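# Fit two printed parts on jig pins, or call

## Task

Fit each of the two loose printed parts onto its pin in the jig, matching the drawing (the request stresses that a courier is waiting). If the kit turns out to be one that should not be assembled, do not assemble it: instead press the blue CALL button with a closed gripper, keep it pressed for about one second, and leave all of the kit's parts untouched where they lie.

## Robot and tools

Robot: two arms, left_arm and right_arm, each with a two-finger gripper. In the scene frame the origin sits at table-top height midway between the nominal bases, +z is up, +x points out over the table, and left_arm is on the +y side (these names do not match left and right in the images). Calibrated bases: left_arm at (+0.034, +0.375, 0) m with quat_wxyz (+1.000, 0, 0, +0.013); right_arm at (+0.057, -0.308, 0) m with quat_wxyz (+1.000, 0, 0, -0.007).

Frames: each arm's hand position, orientation, targets, velocities and wrist-camera pose are given in that arm's own base frame. Fixed cameras (cam_high, cam_low, cam_over) and the table use the scene frame. Reported hand poses may be wrong by a few centimetres, more at long reach.

Gripper: fingers point along the gripper's +z axis and close along its y axis. end_effector_position is the point between the pads, roughly 1 cm behind the fingertips.

The 16-number row: every command, even for one arm, is a flat list of 16 numbers: left_arm x, y, z (metres), qw, qx, qy, qz (w first), opening; then the same eight for right_arm. x, y, z and the quaternion are an absolute pose for that gripper in its own arm's base frame. Opening runs from -1 (closed) to +1 (fully open, 0.094 m); it is an absolute command. To keep an arm still, resend its last reported pose and the opening it should keep. Resend the same quaternion every row to hold orientation; do not copy a drifted reading back.

Tools:
- execute_actions(actions, cameras): actions is a list of up to 15 actions, each a list of up to 15 rows, one row per 1/30 s step; a short action repeats its final row. Each action's target must lie within 0.6 m, along each gripper axis, of where that gripper starts the action, or it is refused for both arms; a malformed or out-of-range first action rejects the whole call. An empty actions list returns the full state plus all camera images.
- move(target, speed, blend, opening_speed, grip_force, blocking, cameras): target is one 16-number row or a list of up to 15 rows (waypoints, absolute poses, no 0.6 m limit). speed in m/s, 0.002 to 4.3, default 0.25 (turn rate up to twice that in rad/s), one value or one per waypoint. blend in metres rounds corners; 0 stops at each waypoint. opening_speed is the rate of change per second on the -1..+1 scale, at least 0.2; use it to close gently. grip_force in newtons per pad, 10 to 50, one value or one per arm; it persists, starts at full, and lower values close slowly. blocking=false returns after about 0.5 s while the move continues; a new move takes over from the running one. The whole move is capped at 10 s. Paths are straight lines with no obstacle avoidance; avoid paths passing near an arm's own base. A changed opening on the first waypoint pauses the path only if the arm is within 10 mm of it; later openings apply on arrival once everything is at rest.
- wait(seconds): 0 to 10 s, arms hold their last command; returns early if a running move ends.
- stop(cameras): brakes the running move.
- zoom_image(camera, region): region [x0, y0, x1, y1] in pixels of that camera's latest image, at most 504 by 504; camera must appear in the newest images.
- read_manual(section): licence texts only.
- finished_scene(scene): ends the scene irreversibly; scene is 1 or omitted. The goal must hold without the robot.

Images are 672x504 from cam_high, cam_low, cam_over, cam_left_wrist, cam_right_wrist, sent when actions is empty or cameras asks for them.

Result lines: per-arm end_effector_position and end_effector_quat_wxyz (own base frame); Hand target, the pose the arm is actually steering toward, which can fall short of the command, especially in orientation (clipped to 40 degrees per step), so resend the remainder; Tool commands; Joint positions (last number is measured finger opening in metres); Joint velocities (may say within noise or be omitted); joint torques (include the arm's own weight, offsets and noise); grip_measured (opening on the -1..+1 scale, reads slightly wide when empty, narrower than a firmly squeezed part); grip_effort_nm (gripper motor effort, negative closing, not pad force); motor temperatures; a MOTOR HOT line from 85 °C; OVER-TEMPERATURE FAULT at 100 °C, when that arm drops and goes limp for 30 to 60 s or more. A move adds a move: line such as done, off_target, moving, held or fault, plus limits=paced (pose clipped) or limits=held (steps withheld). done means within 10 mm and 2 degrees; neither done nor off_target tells you about contact. Arms can rest a few centimetres off their command from friction or weight.

To release, command an opening well above grip_measured. Time passes while you reason, with a running move continuing, so think briefly.

Avoid: dropping parts or releasing them while moving, fast contacts, pressing far past a contact, hard hits on fixed or heavy objects, anything leaving the table, grippers or wrist cameras touching each other, one gripper closing on the other's fingers, and motors overheating from holding loads or stretched poses.

Each tool is called after "Emit:" by a JSON object that holds its "api" and its "payload".

## Session

Emit:
{"api": "execute_actions", "payload": {"actions": []}}

Scene clock: 0.00 s.
left_arm: end_effector_position=(+0.7929, +0.4261, +0.1129) grip_measured=+1.000 grip_effort_nm=n/a end_effector_quat_wxyz=(+0.679, +0.099, +0.688, +0.238) | right_arm: end_effector_position=(+0.3720, +0.0318, +0.3910) grip_measured=+1.000 grip_effort_nm=n/a end_effector_quat_wxyz=(+0.274, -0.158, +0.933, +0.171)
Joint positions: left_arm=[0.563 2.425 1.799 0.662 0.369 0.467 0.094] | right_arm=[-0.13 1.053 1.322 -1.371 -0.479 -0.349 0.094]
Joint velocities: within noise
Joint torques (N m): no reading
Motor temperatures (°C): left_arm=[35 29 31 32 33 30 27] | right_arm=[28 37 31 30 30 30 30]
Heat: left arm: hottest waist 35 °C; right arm: hottest shoulder 37 °C.
Hand target: left_arm +0.7975, +0.4290, +0.1394; +0.690, +0.103, +0.672, +0.248 | right_arm +0.3750, +0.0314, +0.4048; +0.288, -0.162, +0.929, +0.166
Tool commands: left_gripper/opening=+1.0 right_gripper/opening=+1.0

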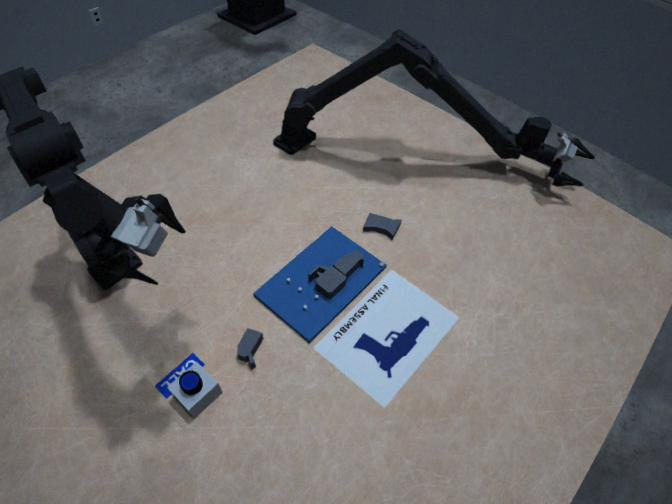

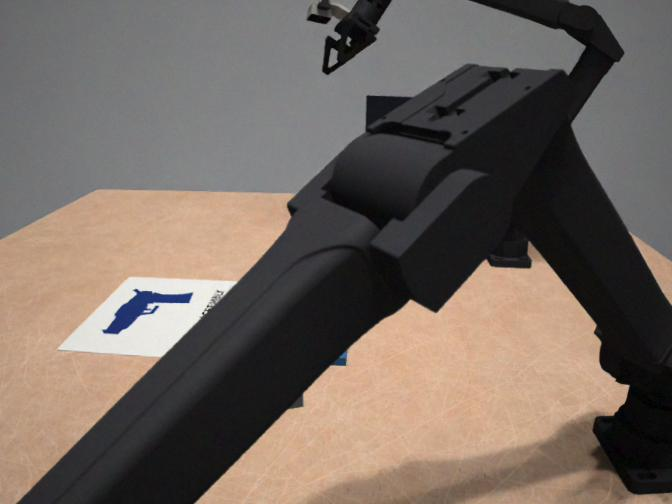

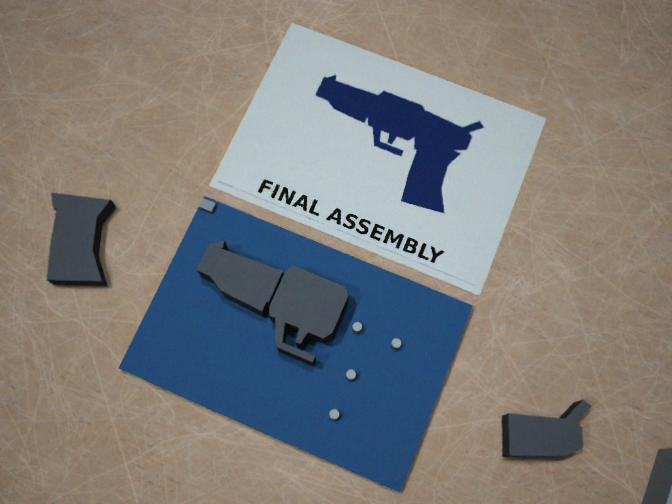

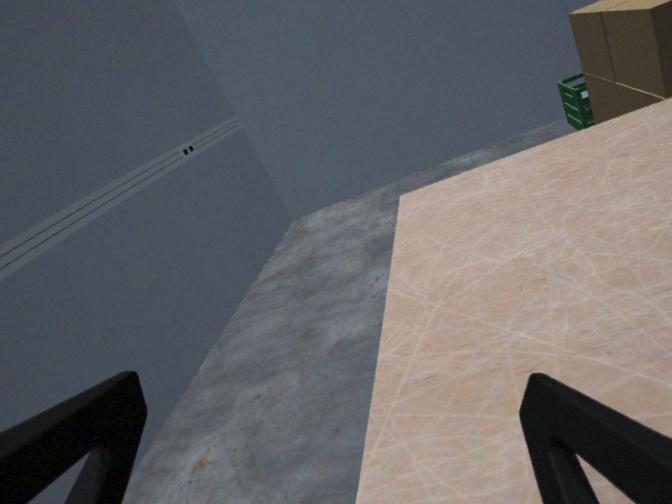

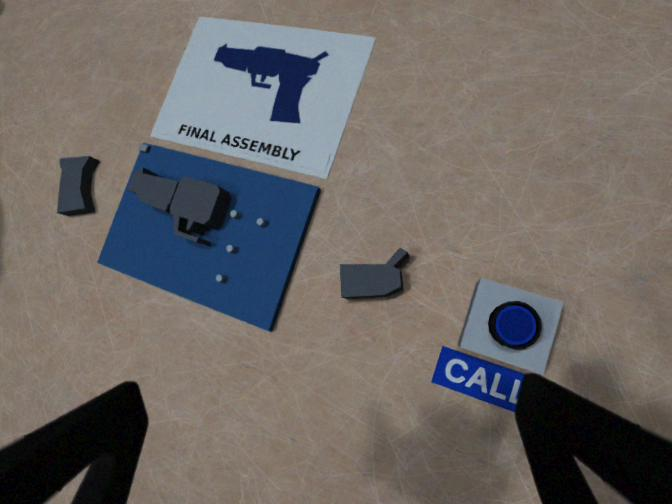

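Emit:
{"api": "zoom_image", "payload": {"camera": "cam_over", "region": [120, 20, 560, 500]}}

Emit:
{"api": "zoom_image", "payload": {"camera": "cam_right_wrist", "region": [400, 240, 600, 420]}}

Emit:
{"api": "zoom_image", "payload": {"camera": "cam_high", "region": [130, 310, 280, 430]}}

Scaled by 1.050.

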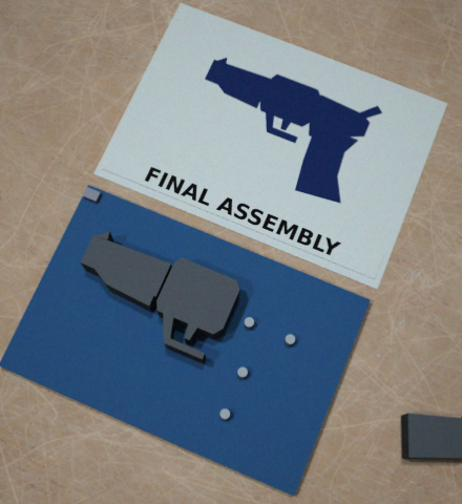

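Scaled by 2.520.

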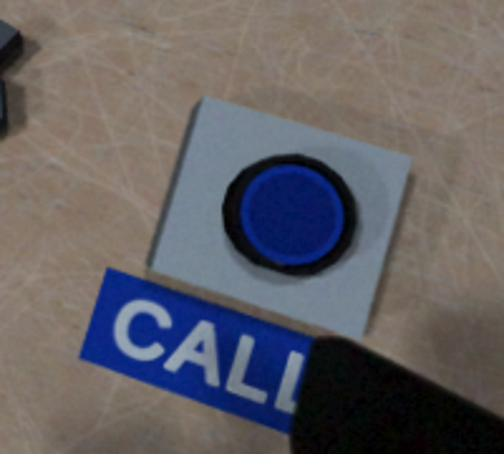

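Scaled by 3.360.

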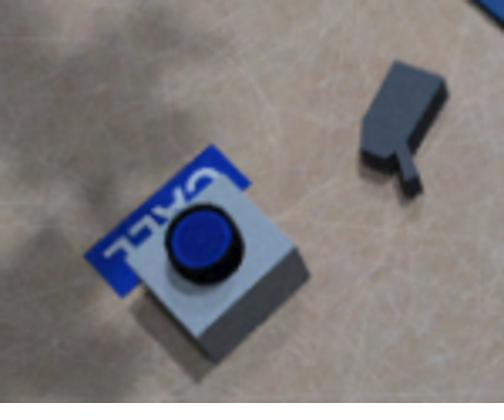

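Emit:
{"api": "move", "payload": {"target": [0.7929, 0.4261, 0.1129, 0.679, 0.099, 0.688, 0.238, 1.0, 0.430, -0.061, 0.180, 0.0, 0.069, 0.9976, 0.0, -1.0], "speed": 0.3, "cameras": ["cam_right_wrist", "cam_high"]}}

Scene clock: 69.10 s.
left_arm: end_effector_position=(+0.7929, +0.4261, +0.1129) grip_measured=+1.000 grip_effort_nm=-0.01 end_effector_quat_wxyz=(+0.679, +0.099, +0.688, +0.238) | right_arm: end_effector_position=(+0.4248, -0.0555, +0.1758) grip_measured=-0.989 grip_effort_nm=-0.61 end_effector_quat_wxyz=(-0.009, +0.059, +0.998, +0.002)
Joint positions: left_arm=[0.563 2.425 1.799 0.662 0.369 0.467 0.094] | right_arm=[-0.13 1.497 1.261 -1.353 -0.003 -0.013 0.001]
Joint torques (N m): left_arm=[-1.79 -21.95 9.39 1.18 -0.02 0.01] | right_arm=[-0.91 -9.52 9.31 0.2 0.12 0.05]
Motor temperatures (°C): left_arm=[35 35 36 32 32 30 27] | right_arm=[28 38 40 30 29 29 29]
Heat: left arm: hottest elbow 36 °C; right arm: hottest elbow 40 °C.
Hand target: left_arm +0.7929, +0.4260, +0.1130; +0.679, +0.099, +0.688, +0.238 | right_arm +0.4299, -0.0610, +0.1801; +0.000, +0.069, +0.998, +0.000
Off the commanded pose: left_arm 0.000 m, 0 deg | right_arm 0.009 m, 2 deg.
move: done
camera_calibration:
cam_right_wrist: T_world_to_cam=[[-0.128098, -0.991526, 0.0216178, -0.00778931], [-0.897399, 0.125162, 0.423094, 0.352371], [-0.422215, 0.0347978, -0.905828, 0.426114], [0, 0, 0, 1]] pos_world=[0.495131, -0.0666546, 0.237069]
Images, in order (width x height): cam_high 672x504, cam_right_wrist 672x504.

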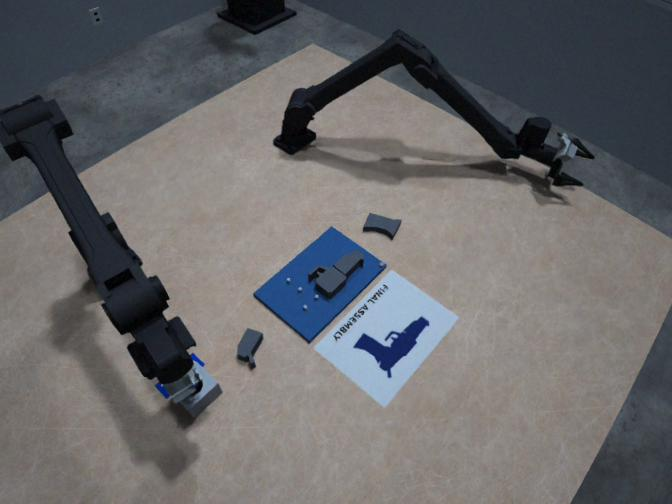

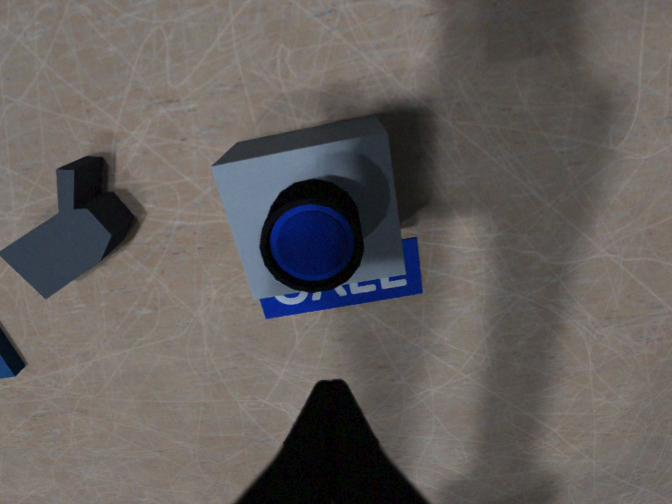

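Emit:
{"api": "move", "payload": {"target": [0.7929, 0.4261, 0.1129, 0.679, 0.099, 0.688, 0.238, 1.0, 0.4385, -0.0575, 0.129, 0.0, 0.060, 0.9982, 0.0, -1.0], "speed": 0.15, "cameras": ["cam_right_wrist", "cam_high"]}}

Scene clock: 94.40 s.
left_arm: end_effector_position=(+0.7929, +0.4261, +0.1129) grip_measured=+1.000 grip_effort_nm=-0.01 end_effector_quat_wxyz=(+0.679, +0.099, +0.688, +0.238) | right_arm: end_effector_position=(+0.4380, -0.0572, +0.1329) grip_measured=-0.989 grip_effort_nm=-0.61 end_effector_quat_wxyz=(+0.000, +0.059, +0.998, +0.001)
Joint positions: left_arm=[0.563 2.425 1.799 0.662 0.369 0.467 0.094] | right_arm=[-0.13 1.551 1.205 -1.224 -0.003 -0.012 0.001]
Joint torques (N m): left_arm=[-1.73 -21.95 9.4 1.18 -0.02 0] | right_arm=[-0.15 -9.76 7.82 0.29 0.11 -0.04]
Heat: left arm: hottest elbow 37 °C; right arm: hottest elbow 41 °C.
Hand target: left_arm +0.7929, +0.4260, +0.1130; +0.679, +0.099, +0.688, +0.238 | right_arm +0.4385, -0.0575, +0.1291; +0.000, +0.060, +0.998, +0.000
Off the commanded pose: left_arm 0.000 m, 0 deg | right_arm 0.004 m, 0 deg.
move: done
camera_calibration:
cam_right_wrist: T_world_to_cam=[[-0.128868, -0.991424, 0.0217068, -0.00657229], [-0.905326, 0.126553, 0.405426, 0.388467], [-0.404696, 0.0325947, -0.91387, 0.386118], [0, 0, 0, 1]] pos_world=[0.507103, -0.0682632, 0.19551]
Images, in order (width x height): cam_high 672x504, cam_right_wrist 672x504.

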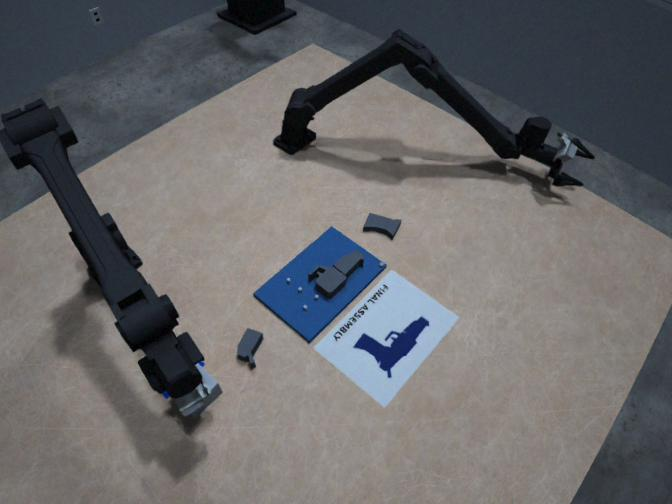

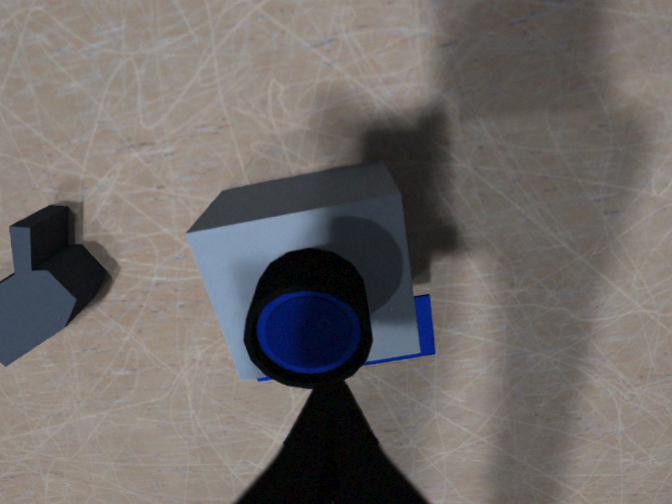

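Emit:
{"api": "move", "payload": {"target": [0.7929, 0.4261, 0.1129, 0.679, 0.099, 0.688, 0.238, 1.0, 0.4295, -0.0490, 0.113, 0.0, 0.060, 0.9982, 0.0, -1.0], "speed": 0.08, "cameras": ["cam_right_wrist", "cam_over"]}}

Scene clock: 134.20 s.
left_arm: end_effector_position=(+0.7929, +0.4261, +0.1129) grip_measured=+1.000 grip_effort_nm=-0.01 end_effector_quat_wxyz=(+0.679, +0.099, +0.688, +0.238) | right_arm: end_effector_position=(+0.4297, -0.0560, +0.1145) grip_measured=-0.989 grip_effort_nm=-0.61 end_effector_quat_wxyz=(-0.002, +0.063, +0.998, +0.001)
Joint positions: left_arm=[0.563 2.425 1.799 0.662 0.369 0.467 0.094] | right_arm=[-0.13 1.551 1.154 -1.177 -0.003 -0.003 0.001]
Joint torques (N m): left_arm=[-1.73 -21.89 9.39 1.18 -0.02 0] | right_arm=[1.03 -10.17 7.35 0.29 0.11 0.04]
Heat: left arm: hottest shoulder 37 °C; right arm: hottest shoulder 39 °C.
Hand target: left_arm +0.7929, +0.4260, +0.1130; +0.679, +0.099, +0.688, +0.238 | right_arm +0.4294, -0.0490, +0.1131; +0.000, +0.060, +0.998, +0.000
Off the commanded pose: left_arm 0.000 m, 0 deg | right_arm 0.007 m, 0 deg.
move: done
camera_calibration:
cam_right_wrist: T_world_to_cam=[[-0.137061, -0.990324, 0.0217235, -0.00243076], [-0.902224, 0.133861, 0.409966, 0.386747], [-0.408908, 0.0365911, -0.911842, 0.367745], [0, 0, 0, 1]] pos_world=[0.498973, -0.0676339, 0.176825]
Images, in order (width x height): cam_over 672x504, cam_right_wrist 672x504.

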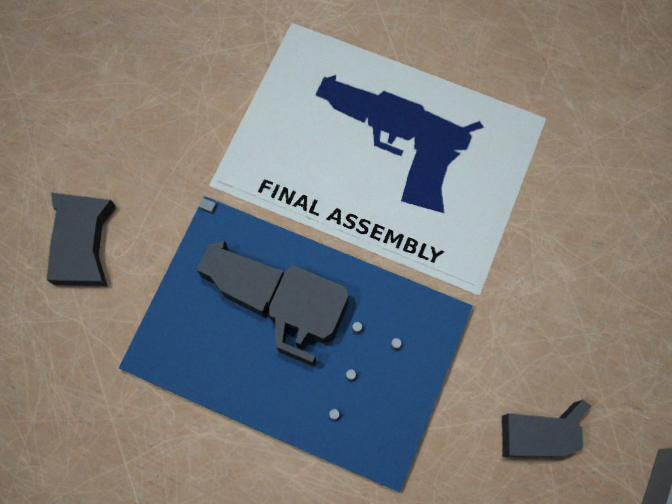

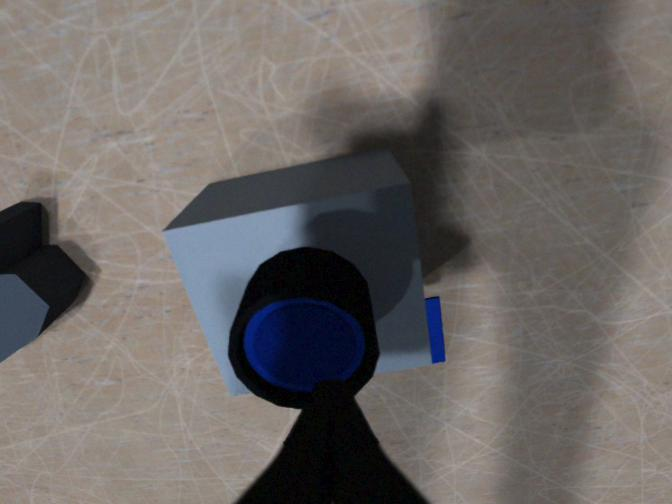

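Emit:
{"api": "move", "payload": {"target": [0.7929, 0.4261, 0.1129, 0.679, 0.099, 0.688, 0.238, 1.0, 0.4305, -0.0400, 0.112, 0.0, 0.0565, 0.9984, 0.0, -1.0], "speed": 0.08, "cameras": ["cam_right_wrist"]}}

Scene clock: 143.37 s.
left_arm: end_effector_position=(+0.7929, +0.4261, +0.1129) grip_measured=+1.000 grip_effort_nm=-0.01 end_effector_quat_wxyz=(+0.679, +0.099, +0.688, +0.238) | right_arm: end_effector_position=(+0.4315, -0.0466, +0.1145) grip_measured=-0.989 grip_effort_nm=-0.61 end_effector_quat_wxyz=(-0.001, +0.059, +0.998, +0.001)
Joint positions: left_arm=[0.563 2.425 1.799 0.662 0.369 0.467 0.094] | right_arm=[-0.107 1.551 1.154 -1.175 -0.002 0.01 0.001]
Joint torques (N m): left_arm=[-1.79 -21.89 9.42 1.18 -0.02 0] | right_arm=[0.97 -10.11 7.23 0.31 0.11 0.03]
Heat: left arm: hottest shoulder 37 °C; right arm: hottest shoulder 39 °C.
Hand target: left_arm +0.7929, +0.4260, +0.1130; +0.679, +0.099, +0.688, +0.238 | right_arm +0.4304, -0.0402, +0.1121; +0.000, +0.057, +0.998, +0.000
Off the commanded pose: left_arm 0.000 m, 0 deg | right_arm 0.007 m, 0 deg.
move: done
camera_calibration:
cam_right_wrist: T_world_to_cam=[[-0.128784, -0.991426, 0.0220975, 0.00340027], [-0.904384, 0.12656, 0.40752, 0.387979], [-0.406823, 0.0324973, -0.912929, 0.367172], [0, 0, 0, 1]] pos_world=[0.500694, -0.0576637, 0.177017]
Images, in order (width x height): cam_right_wrist 672x504.

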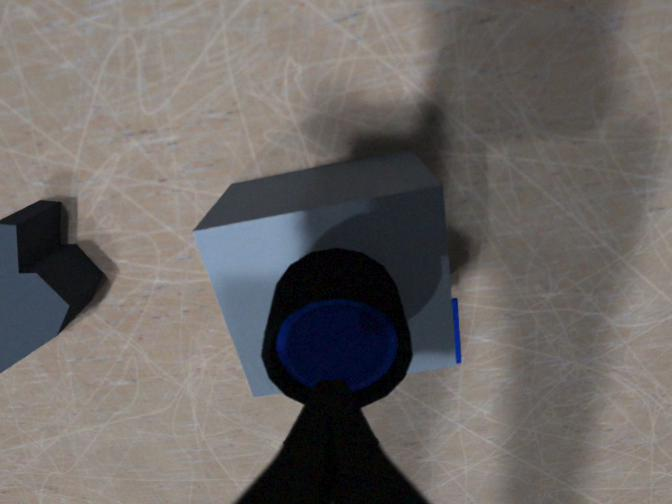

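Emit:
{"api": "move", "payload": {"target": [0.7929, 0.4261, 0.1129, 0.679, 0.099, 0.688, 0.238, 1.0, 0.4305, -0.0400, 0.098, 0.0, 0.0565, 0.9984, 0.0, -1.0], "speed": 0.03, "cameras": ["cam_right_wrist"]}}

Scene clock: 150.77 s.
left_arm: end_effector_position=(+0.7929, +0.4261, +0.1129) grip_measured=+1.000 grip_effort_nm=-0.01 end_effector_quat_wxyz=(+0.679, +0.099, +0.688, +0.238) | right_arm: end_effector_position=(+0.4314, -0.0466, +0.1064) grip_measured=-0.989 grip_effort_nm=-0.61 end_effector_quat_wxyz=(+0.006, +0.059, +0.998, +0.001)
Joint positions: left_arm=[0.563 2.425 1.799 0.662 0.369 0.467 0.094] | right_arm=[-0.107 1.551 1.13 -1.138 -0.002 0.011 0.001]
Joint torques (N m): left_arm=[-1.79 -21.95 9.4 1.2 -0.02 0] | right_arm=[0.85 -8.94 7.23 0.32 0.11 0.04]
Heat: left arm: hottest shoulder 38 °C; right arm: hottest shoulder 39 °C.
Hand target: left_arm +0.7929, +0.4260, +0.1130; +0.679, +0.099, +0.688, +0.238 | right_arm +0.4303, -0.0402, +0.0982; +0.000, +0.057, +0.998, +0.000
Off the commanded pose: left_arm 0.000 m, 0 deg | right_arm 0.011 m, 1 deg.
move: off_target (right_arm)
camera_calibration:
cam_right_wrist: T_world_to_cam=[[-0.129869, -0.991292, 0.0217627, 0.00413883], [-0.909762, 0.127858, 0.394951, 0.394917], [-0.394294, 0.0314928, -0.918445, 0.354881], [0, 0, 0, 1]] pos_world=[0.499745, -0.0575666, 0.169876]
Images, in order (width x height): cam_right_wrist 672x504.

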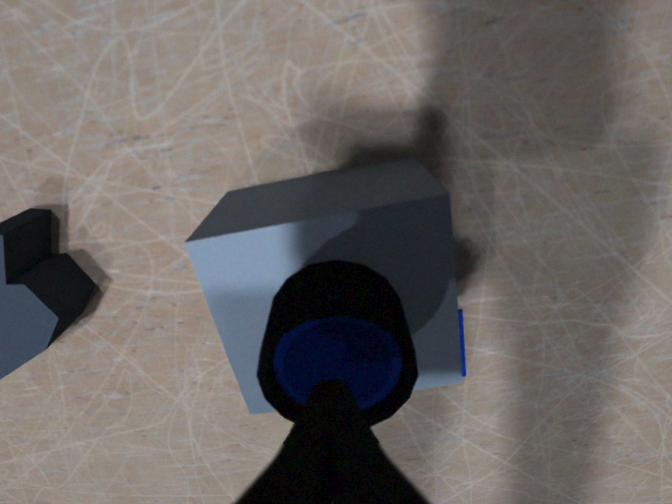

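Emit:
{"api": "move", "payload": {"target": [0.7929, 0.4261, 0.1129, 0.679, 0.099, 0.688, 0.238, 1.0, 0.4305, -0.0400, 0.090, 0.0, 0.0565, 0.9984, 0.0, -1.0], "speed": 0.03, "cameras": ["cam_right_wrist"]}}

Scene clock: 156.13 s.
left_arm: end_effector_position=(+0.7929, +0.4261, +0.1129) grip_measured=+1.000 grip_effort_nm=-0.01 end_effector_quat_wxyz=(+0.679, +0.099, +0.688, +0.238) | right_arm: end_effector_position=(+0.4313, -0.0466, +0.0984) grip_measured=-0.989 grip_effort_nm=-0.61 end_effector_quat_wxyz=(+0.006, +0.059, +0.998, +0.001)
Joint positions: left_arm=[0.563 2.425 1.799 0.662 0.369 0.467 0.094] | right_arm=[-0.107 1.56 1.118 -1.116 -0.002 0.011 0.001]
Joint torques (N m): left_arm=[-1.73 -21.95 9.4 1.18 -0.02 0] | right_arm=[0.91 -9 7.23 0.29 0.12 0.04]
Heat: left arm: hottest shoulder 38 °C; right arm: hottest shoulder 39 °C.
Hand target: left_arm +0.7929, +0.4260, +0.1130; +0.679, +0.099, +0.688, +0.238 | right_arm +0.4302, -0.0402, +0.0901; +0.000, +0.057, +0.998, +0.000
Off the commanded pose: left_arm 0.000 m, 0 deg | right_arm 0.011 m, 1 deg.
move: off_target (right_arm)
camera_calibration:
cam_right_wrist: T_world_to_cam=[[-0.129869, -0.991292, 0.0217627, 0.00429995], [-0.909762, 0.127858, 0.394951, 0.397985], [-0.394294, 0.0314928, -0.918445, 0.347494], [0, 0, 0, 1]] pos_world=[0.499645, -0.0575666, 0.161876]
Images, in order (width x height): cam_right_wrist 672x504.

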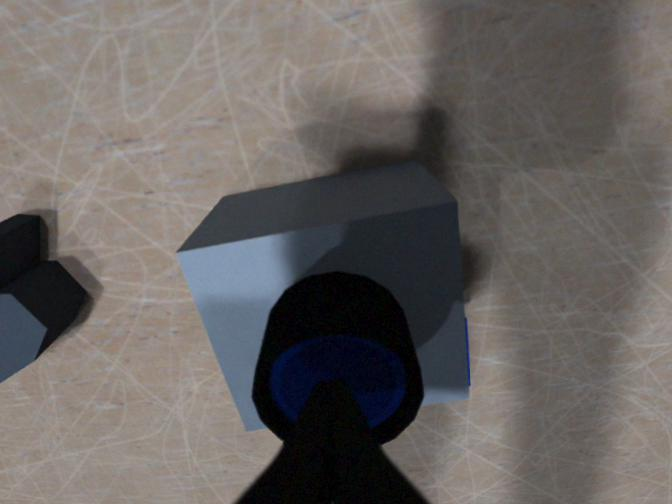

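Emit:
{"api": "move", "payload": {"target": [0.7929, 0.4261, 0.1129, 0.679, 0.099, 0.688, 0.238, 1.0, 0.4310, -0.0400, 0.083, 0.0, 0.0565, 0.9984, 0.0, -1.0], "speed": 0.03, "cameras": ["cam_right_wrist"]}}

Scene clock: 159.17 s.
left_arm: end_effector_position=(+0.7929, +0.4261, +0.1129) grip_measured=+1.000 grip_effort_nm=-0.01 end_effector_quat_wxyz=(+0.679, +0.099, +0.688, +0.238) | right_arm: end_effector_position=(+0.4318, -0.0467, +0.0918) grip_measured=-0.989 grip_effort_nm=-0.61 end_effector_quat_wxyz=(+0.006, +0.059, +0.998, +0.001)
Joint positions: left_arm=[0.563 2.425 1.799 0.662 0.369 0.467 0.094] | right_arm=[-0.107 1.569 1.109 -1.099 -0.002 0.011 0.001]
Joint torques (N m): left_arm=[-1.73 -21.89 9.4 1.18 -0.02 0] | right_arm=[0.97 -8.94 7.1 0.39 0.11 0.04]
Heat: left arm: hottest shoulder 38 °C; right arm: hottest shoulder 39 °C.
Hand target: left_arm +0.7929, +0.4260, +0.1130; +0.679, +0.099, +0.688, +0.238 | right_arm +0.4308, -0.0402, +0.0832; +0.000, +0.057, +0.998, +0.000
Off the commanded pose: left_arm 0.000 m, 0 deg | right_arm 0.011 m, 1 deg.
move: off_target (right_arm)
camera_calibration:
cam_right_wrist: T_world_to_cam=[[-0.129869, -0.991292, 0.0217627, 0.00440939], [-0.909762, 0.127858, 0.394951, 0.40106], [-0.394294, 0.0314928, -0.918445, 0.341633], [0, 0, 0, 1]] pos_world=[0.500145, -0.0576666, 0.155276]
Images, in order (width x height): cam_right_wrist 672x504.

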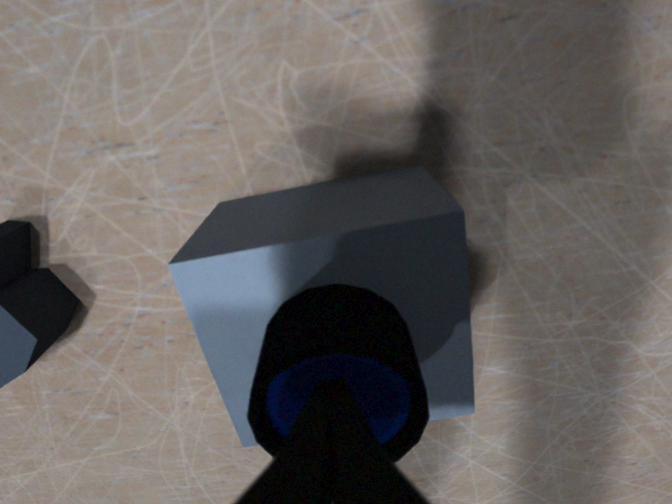

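Emit:
{"api": "zoom_image", "payload": {"camera": "cam_right_wrist", "region": [220, 260, 460, 504]}}

Scaled by 2.066.

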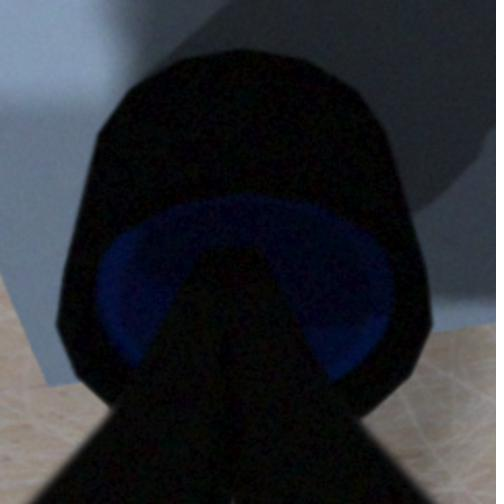

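Emit:
{"api": "move", "payload": {"target": [0.7929, 0.4261, 0.1129, 0.679, 0.099, 0.688, 0.238, 1.0, 0.4260, -0.0405, 0.077, 0.0, 0.0565, 0.9984, 0.0, -1.0], "speed": 0.03, "cameras": ["cam_right_wrist"]}}

Scene clock: 178.10 s.
left_arm: end_effector_position=(+0.7929, +0.4261, +0.1129) grip_measured=+1.000 grip_effort_nm=-0.01 end_effector_quat_wxyz=(+0.679, +0.099, +0.688, +0.238) | right_arm: end_effector_position=(+0.4319, -0.0467, +0.0887) grip_measured=-0.989 grip_effort_nm=-0.61 end_effector_quat_wxyz=(+0.009, +0.059, +0.998, +0.001)
Joint positions: left_arm=[0.563 2.425 1.799 0.662 0.369 0.467 0.094] | right_arm=[-0.107 1.569 1.1 -1.083 -0.002 0.011 0.001]
Joint torques (N m): left_arm=[-1.79 -21.95 9.4 1.2 -0.02 0] | right_arm=[0.73 -9.23 6.08 0.54 0.11 0.01]
Heat: left arm: hottest shoulder 38 °C; right arm: hottest shoulder 38 °C.
Hand target: left_arm +0.7929, +0.4260, +0.1130; +0.679, +0.099, +0.688, +0.238 | right_arm +0.4257, -0.0407, +0.0772; +0.000, +0.057, +0.998, +0.000
Off the commanded pose: left_arm 0.000 m, 0 deg | right_arm 0.014 m, 1 deg.
move: off_target (right_arm)
camera_calibration:
cam_right_wrist: T_world_to_cam=[[-0.13005, -0.991272, 0.0215946, 0.00464497], [-0.912265, 0.12816, 0.389034, 0.404003], [-0.388406, 0.0308939, -0.92097, 0.336523], [0, 0, 0, 1]] pos_world=[0.49987, -0.0575691, 0.152657]
Images, in order (width x height): cam_right_wrist 672x504.

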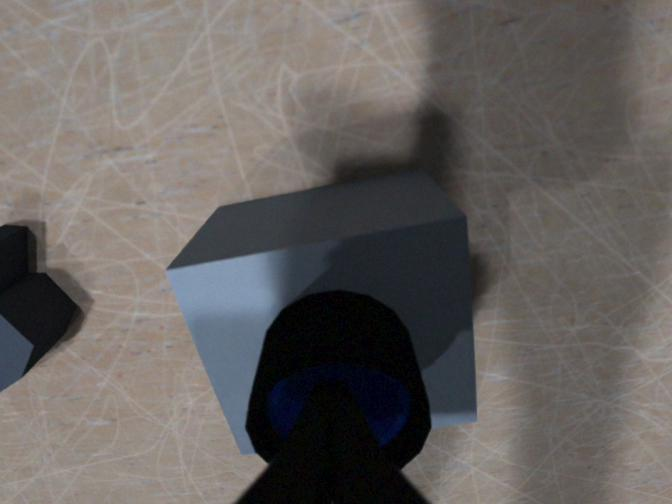

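Emit:
{"api": "move", "payload": {"target": [0.7929, 0.4261, 0.1129, 0.679, 0.099, 0.688, 0.238, 1.0, 0.4200, -0.0410, 0.076, 0.0, 0.0565, 0.9984, 0.0, -1.0], "speed": 0.03, "cameras": ["cam_right_wrist"]}}

Scene clock: 184.00 s.
left_arm: end_effector_position=(+0.7929, +0.4261, +0.1129) grip_measured=+1.000 grip_effort_nm=-0.02 end_effector_quat_wxyz=(+0.679, +0.099, +0.688, +0.238) | right_arm: end_effector_position=(+0.4316, -0.0466, +0.0891) grip_measured=-0.989 grip_effort_nm=-0.61 end_effector_quat_wxyz=(+0.017, +0.059, +0.998, +0.000)
Joint positions: left_arm=[0.563 2.425 1.799 0.662 0.369 0.467 0.094] | right_arm=[-0.107 1.558 1.088 -1.066 -0.002 0.011 0.001]
Joint torques (N m): left_arm=[-1.79 -21.89 9.4 1.18 -0.03 0.01] | right_arm=[0.56 -9.29 5.68 0.03 0.11 -0.01]
Heat: left arm: hottest shoulder 38 °C; right arm: hottest shoulder 38 °C.
Hand target: left_arm +0.7929, +0.4260, +0.1130; +0.679, +0.099, +0.688, +0.238 | right_arm +0.4199, -0.0413, +0.0764; +0.000, +0.057, +0.998, +0.000
Off the commanded pose: left_arm 0.000 m, 0 deg | right_arm 0.018 m, 2 deg.
move: off_target (right_arm)
camera_calibration:
cam_right_wrist: T_world_to_cam=[[-0.130391, -0.991234, 0.0212861, 0.00473623], [-0.918502, 0.128851, 0.373833, 0.407569], [-0.373299, 0.0291931, -0.927252, 0.330733], [0, 0, 0, 1]] pos_world=[0.498433, -0.0574762, 0.154209]
Images, in order (width x height): cam_right_wrist 672x504.

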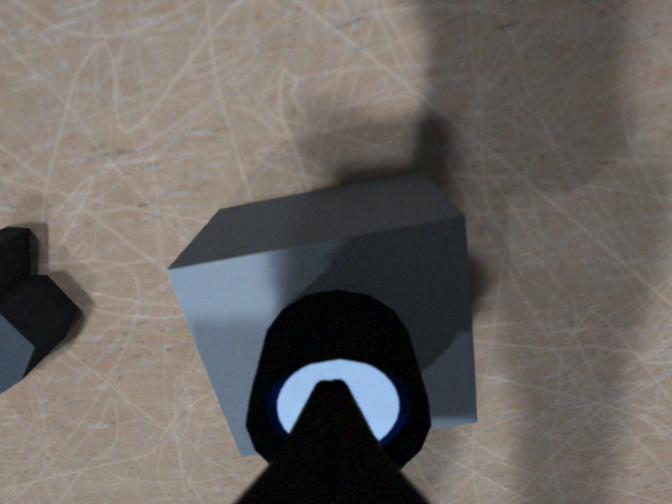

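Emit:
{"api": "wait", "payload": {"seconds": 1.5, "cameras": ["cam_right_wrist"]}}

Scene clock: 186.90 s.
left_arm: end_effector_position=(+0.7929, +0.4261, +0.1129) grip_measured=+1.000 grip_effort_nm=-0.02 end_effector_quat_wxyz=(+0.679, +0.099, +0.688, +0.238) | right_arm: end_effector_position=(+0.4316, -0.0466, +0.0891) grip_measured=-0.989 grip_effort_nm=-0.61 end_effector_quat_wxyz=(+0.017, +0.059, +0.998, +0.000)
Joint positions: left_arm=[0.563 2.425 1.799 0.662 0.369 0.467 0.094] | right_arm=[-0.107 1.558 1.088 -1.066 -0.002 0.011 0.001]
Joint torques (N m): left_arm=[-1.73 -21.89 9.39 1.18 -0.03 0] | right_arm=[0.62 -9.17 5.71 0.03 0.11 -0.01]
Heat: left arm: hottest shoulder 38 °C; right arm: hottest shoulder 39 °C.
Hand target: left_arm +0.7929, +0.4260, +0.1130; +0.679, +0.099, +0.688, +0.238 | right_arm +0.4199, -0.0413, +0.0764; +0.000, +0.057, +0.998, +0.000
Tool commands: left_gripper/opening=+1.0 right_gripper/opening=-1.0
Off the commanded pose: left_arm 0.000 m, 0 deg | right_arm 0.018 m, 2 deg.
wait: 1.50 s; at rest from the start
camera_calibration:
cam_right_wrist: T_world_to_cam=[[-0.130391, -0.991234, 0.0212861, 0.00473623], [-0.918502, 0.128851, 0.373833, 0.407569], [-0.373299, 0.0291931, -0.927252, 0.330733], [0, 0, 0, 1]] pos_world=[0.498433, -0.0574762, 0.154209]
Images, in order (width x height): cam_right_wrist 672x504.

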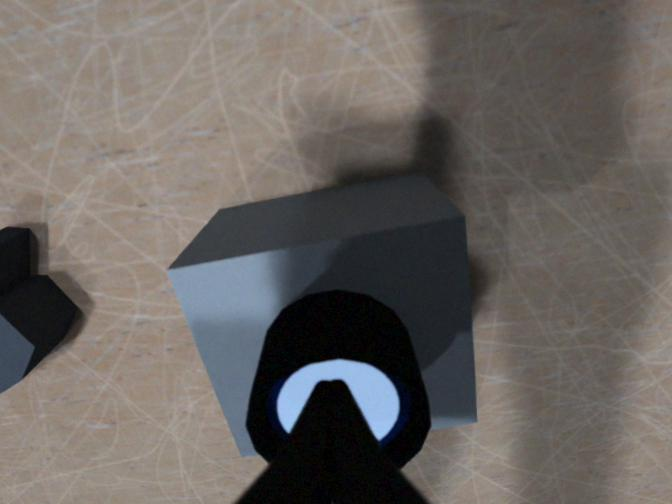

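Emit:
{"api": "move", "payload": {"target": [0.7929, 0.4261, 0.1129, 0.679, 0.099, 0.688, 0.238, 1.0, 0.4260, -0.0430, 0.150, 0.0, 0.0565, 0.9984, 0.0, -1.0], "speed": 0.1, "cameras": ["cam_right_wrist", "cam_high", "cam_over"]}}

Scene clock: 192.07 s.
left_arm: end_effector_position=(+0.7929, +0.4261, +0.1129) grip_measured=+1.000 grip_effort_nm=-0.01 end_effector_quat_wxyz=(+0.679, +0.099, +0.688, +0.238) | right_arm: end_effector_position=(+0.4058, -0.0441, +0.1273) grip_measured=-0.989 grip_effort_nm=-0.61 end_effector_quat_wxyz=(-0.028, +0.059, +0.998, +0.002)
Joint positions: left_arm=[0.563 2.425 1.799 0.662 0.369 0.467 0.094] | right_arm=[-0.107 1.508 1.139 -1.257 -0.001 0.011 0.001]
Joint torques (N m): left_arm=[-1.73 -21.95 9.42 1.17 -0.02 0] | right_arm=[0.32 -9.82 12.22 -0.46 0.05 -0.05]
Heat: left arm: hottest shoulder 38 °C; right arm: hottest shoulder 39 °C.
Hand target: left_arm +0.7929, +0.4260, +0.1130; +0.679, +0.099, +0.688, +0.238 | right_arm +0.4248, -0.0430, +0.1501; +0.000, +0.057, +0.998, +0.000
Off the commanded pose: left_arm 0.000 m, 0 deg | right_arm 0.030 m, 3 deg.
move: off_target (right_arm)
camera_calibration:
cam_right_wrist: T_world_to_cam=[[-0.128227, -0.991434, 0.0248165, 0.0017439], [-0.881134, 0.125374, 0.455944, 0.343593], [-0.45515, 0.0365976, -0.889663, 0.385192], [0, 0, 0, 1]] pos_world=[0.478295, -0.0554457, 0.185989]
Images, in order (width x height): cam_high 672x504, cam_over 672x504, cam_right_wrist 672x504.

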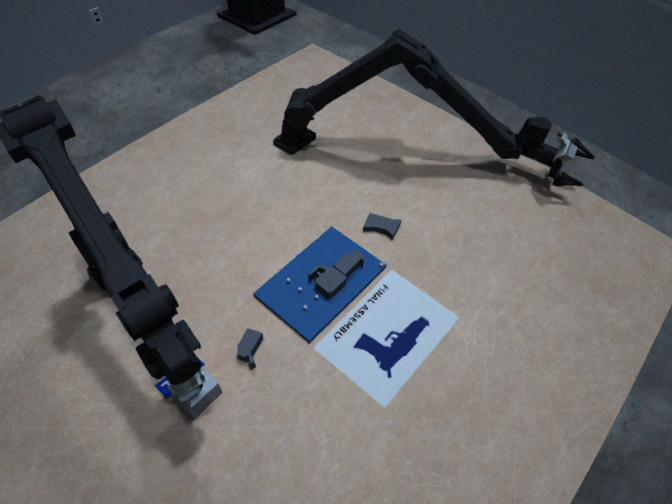

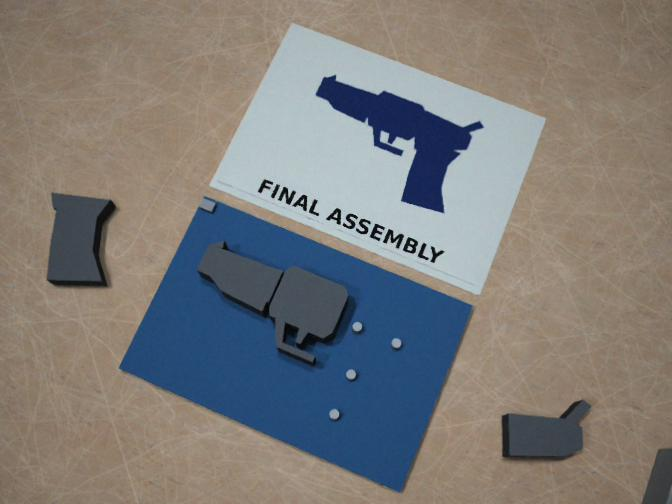

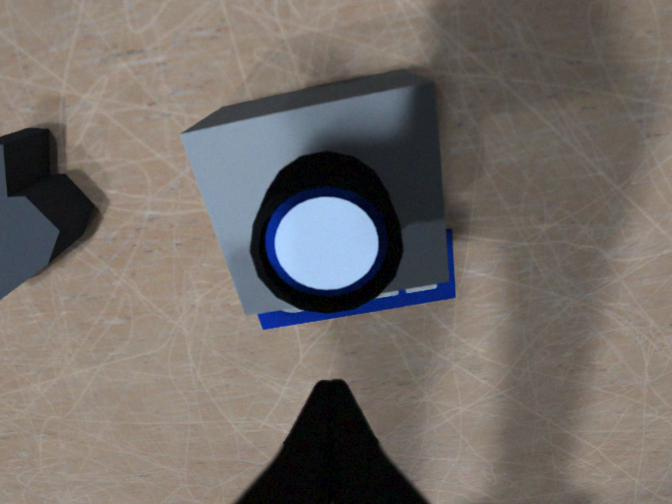

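Emit:
{"api": "finished_scene", "payload": {"scene": 1}}

The scene is finished: the task was done.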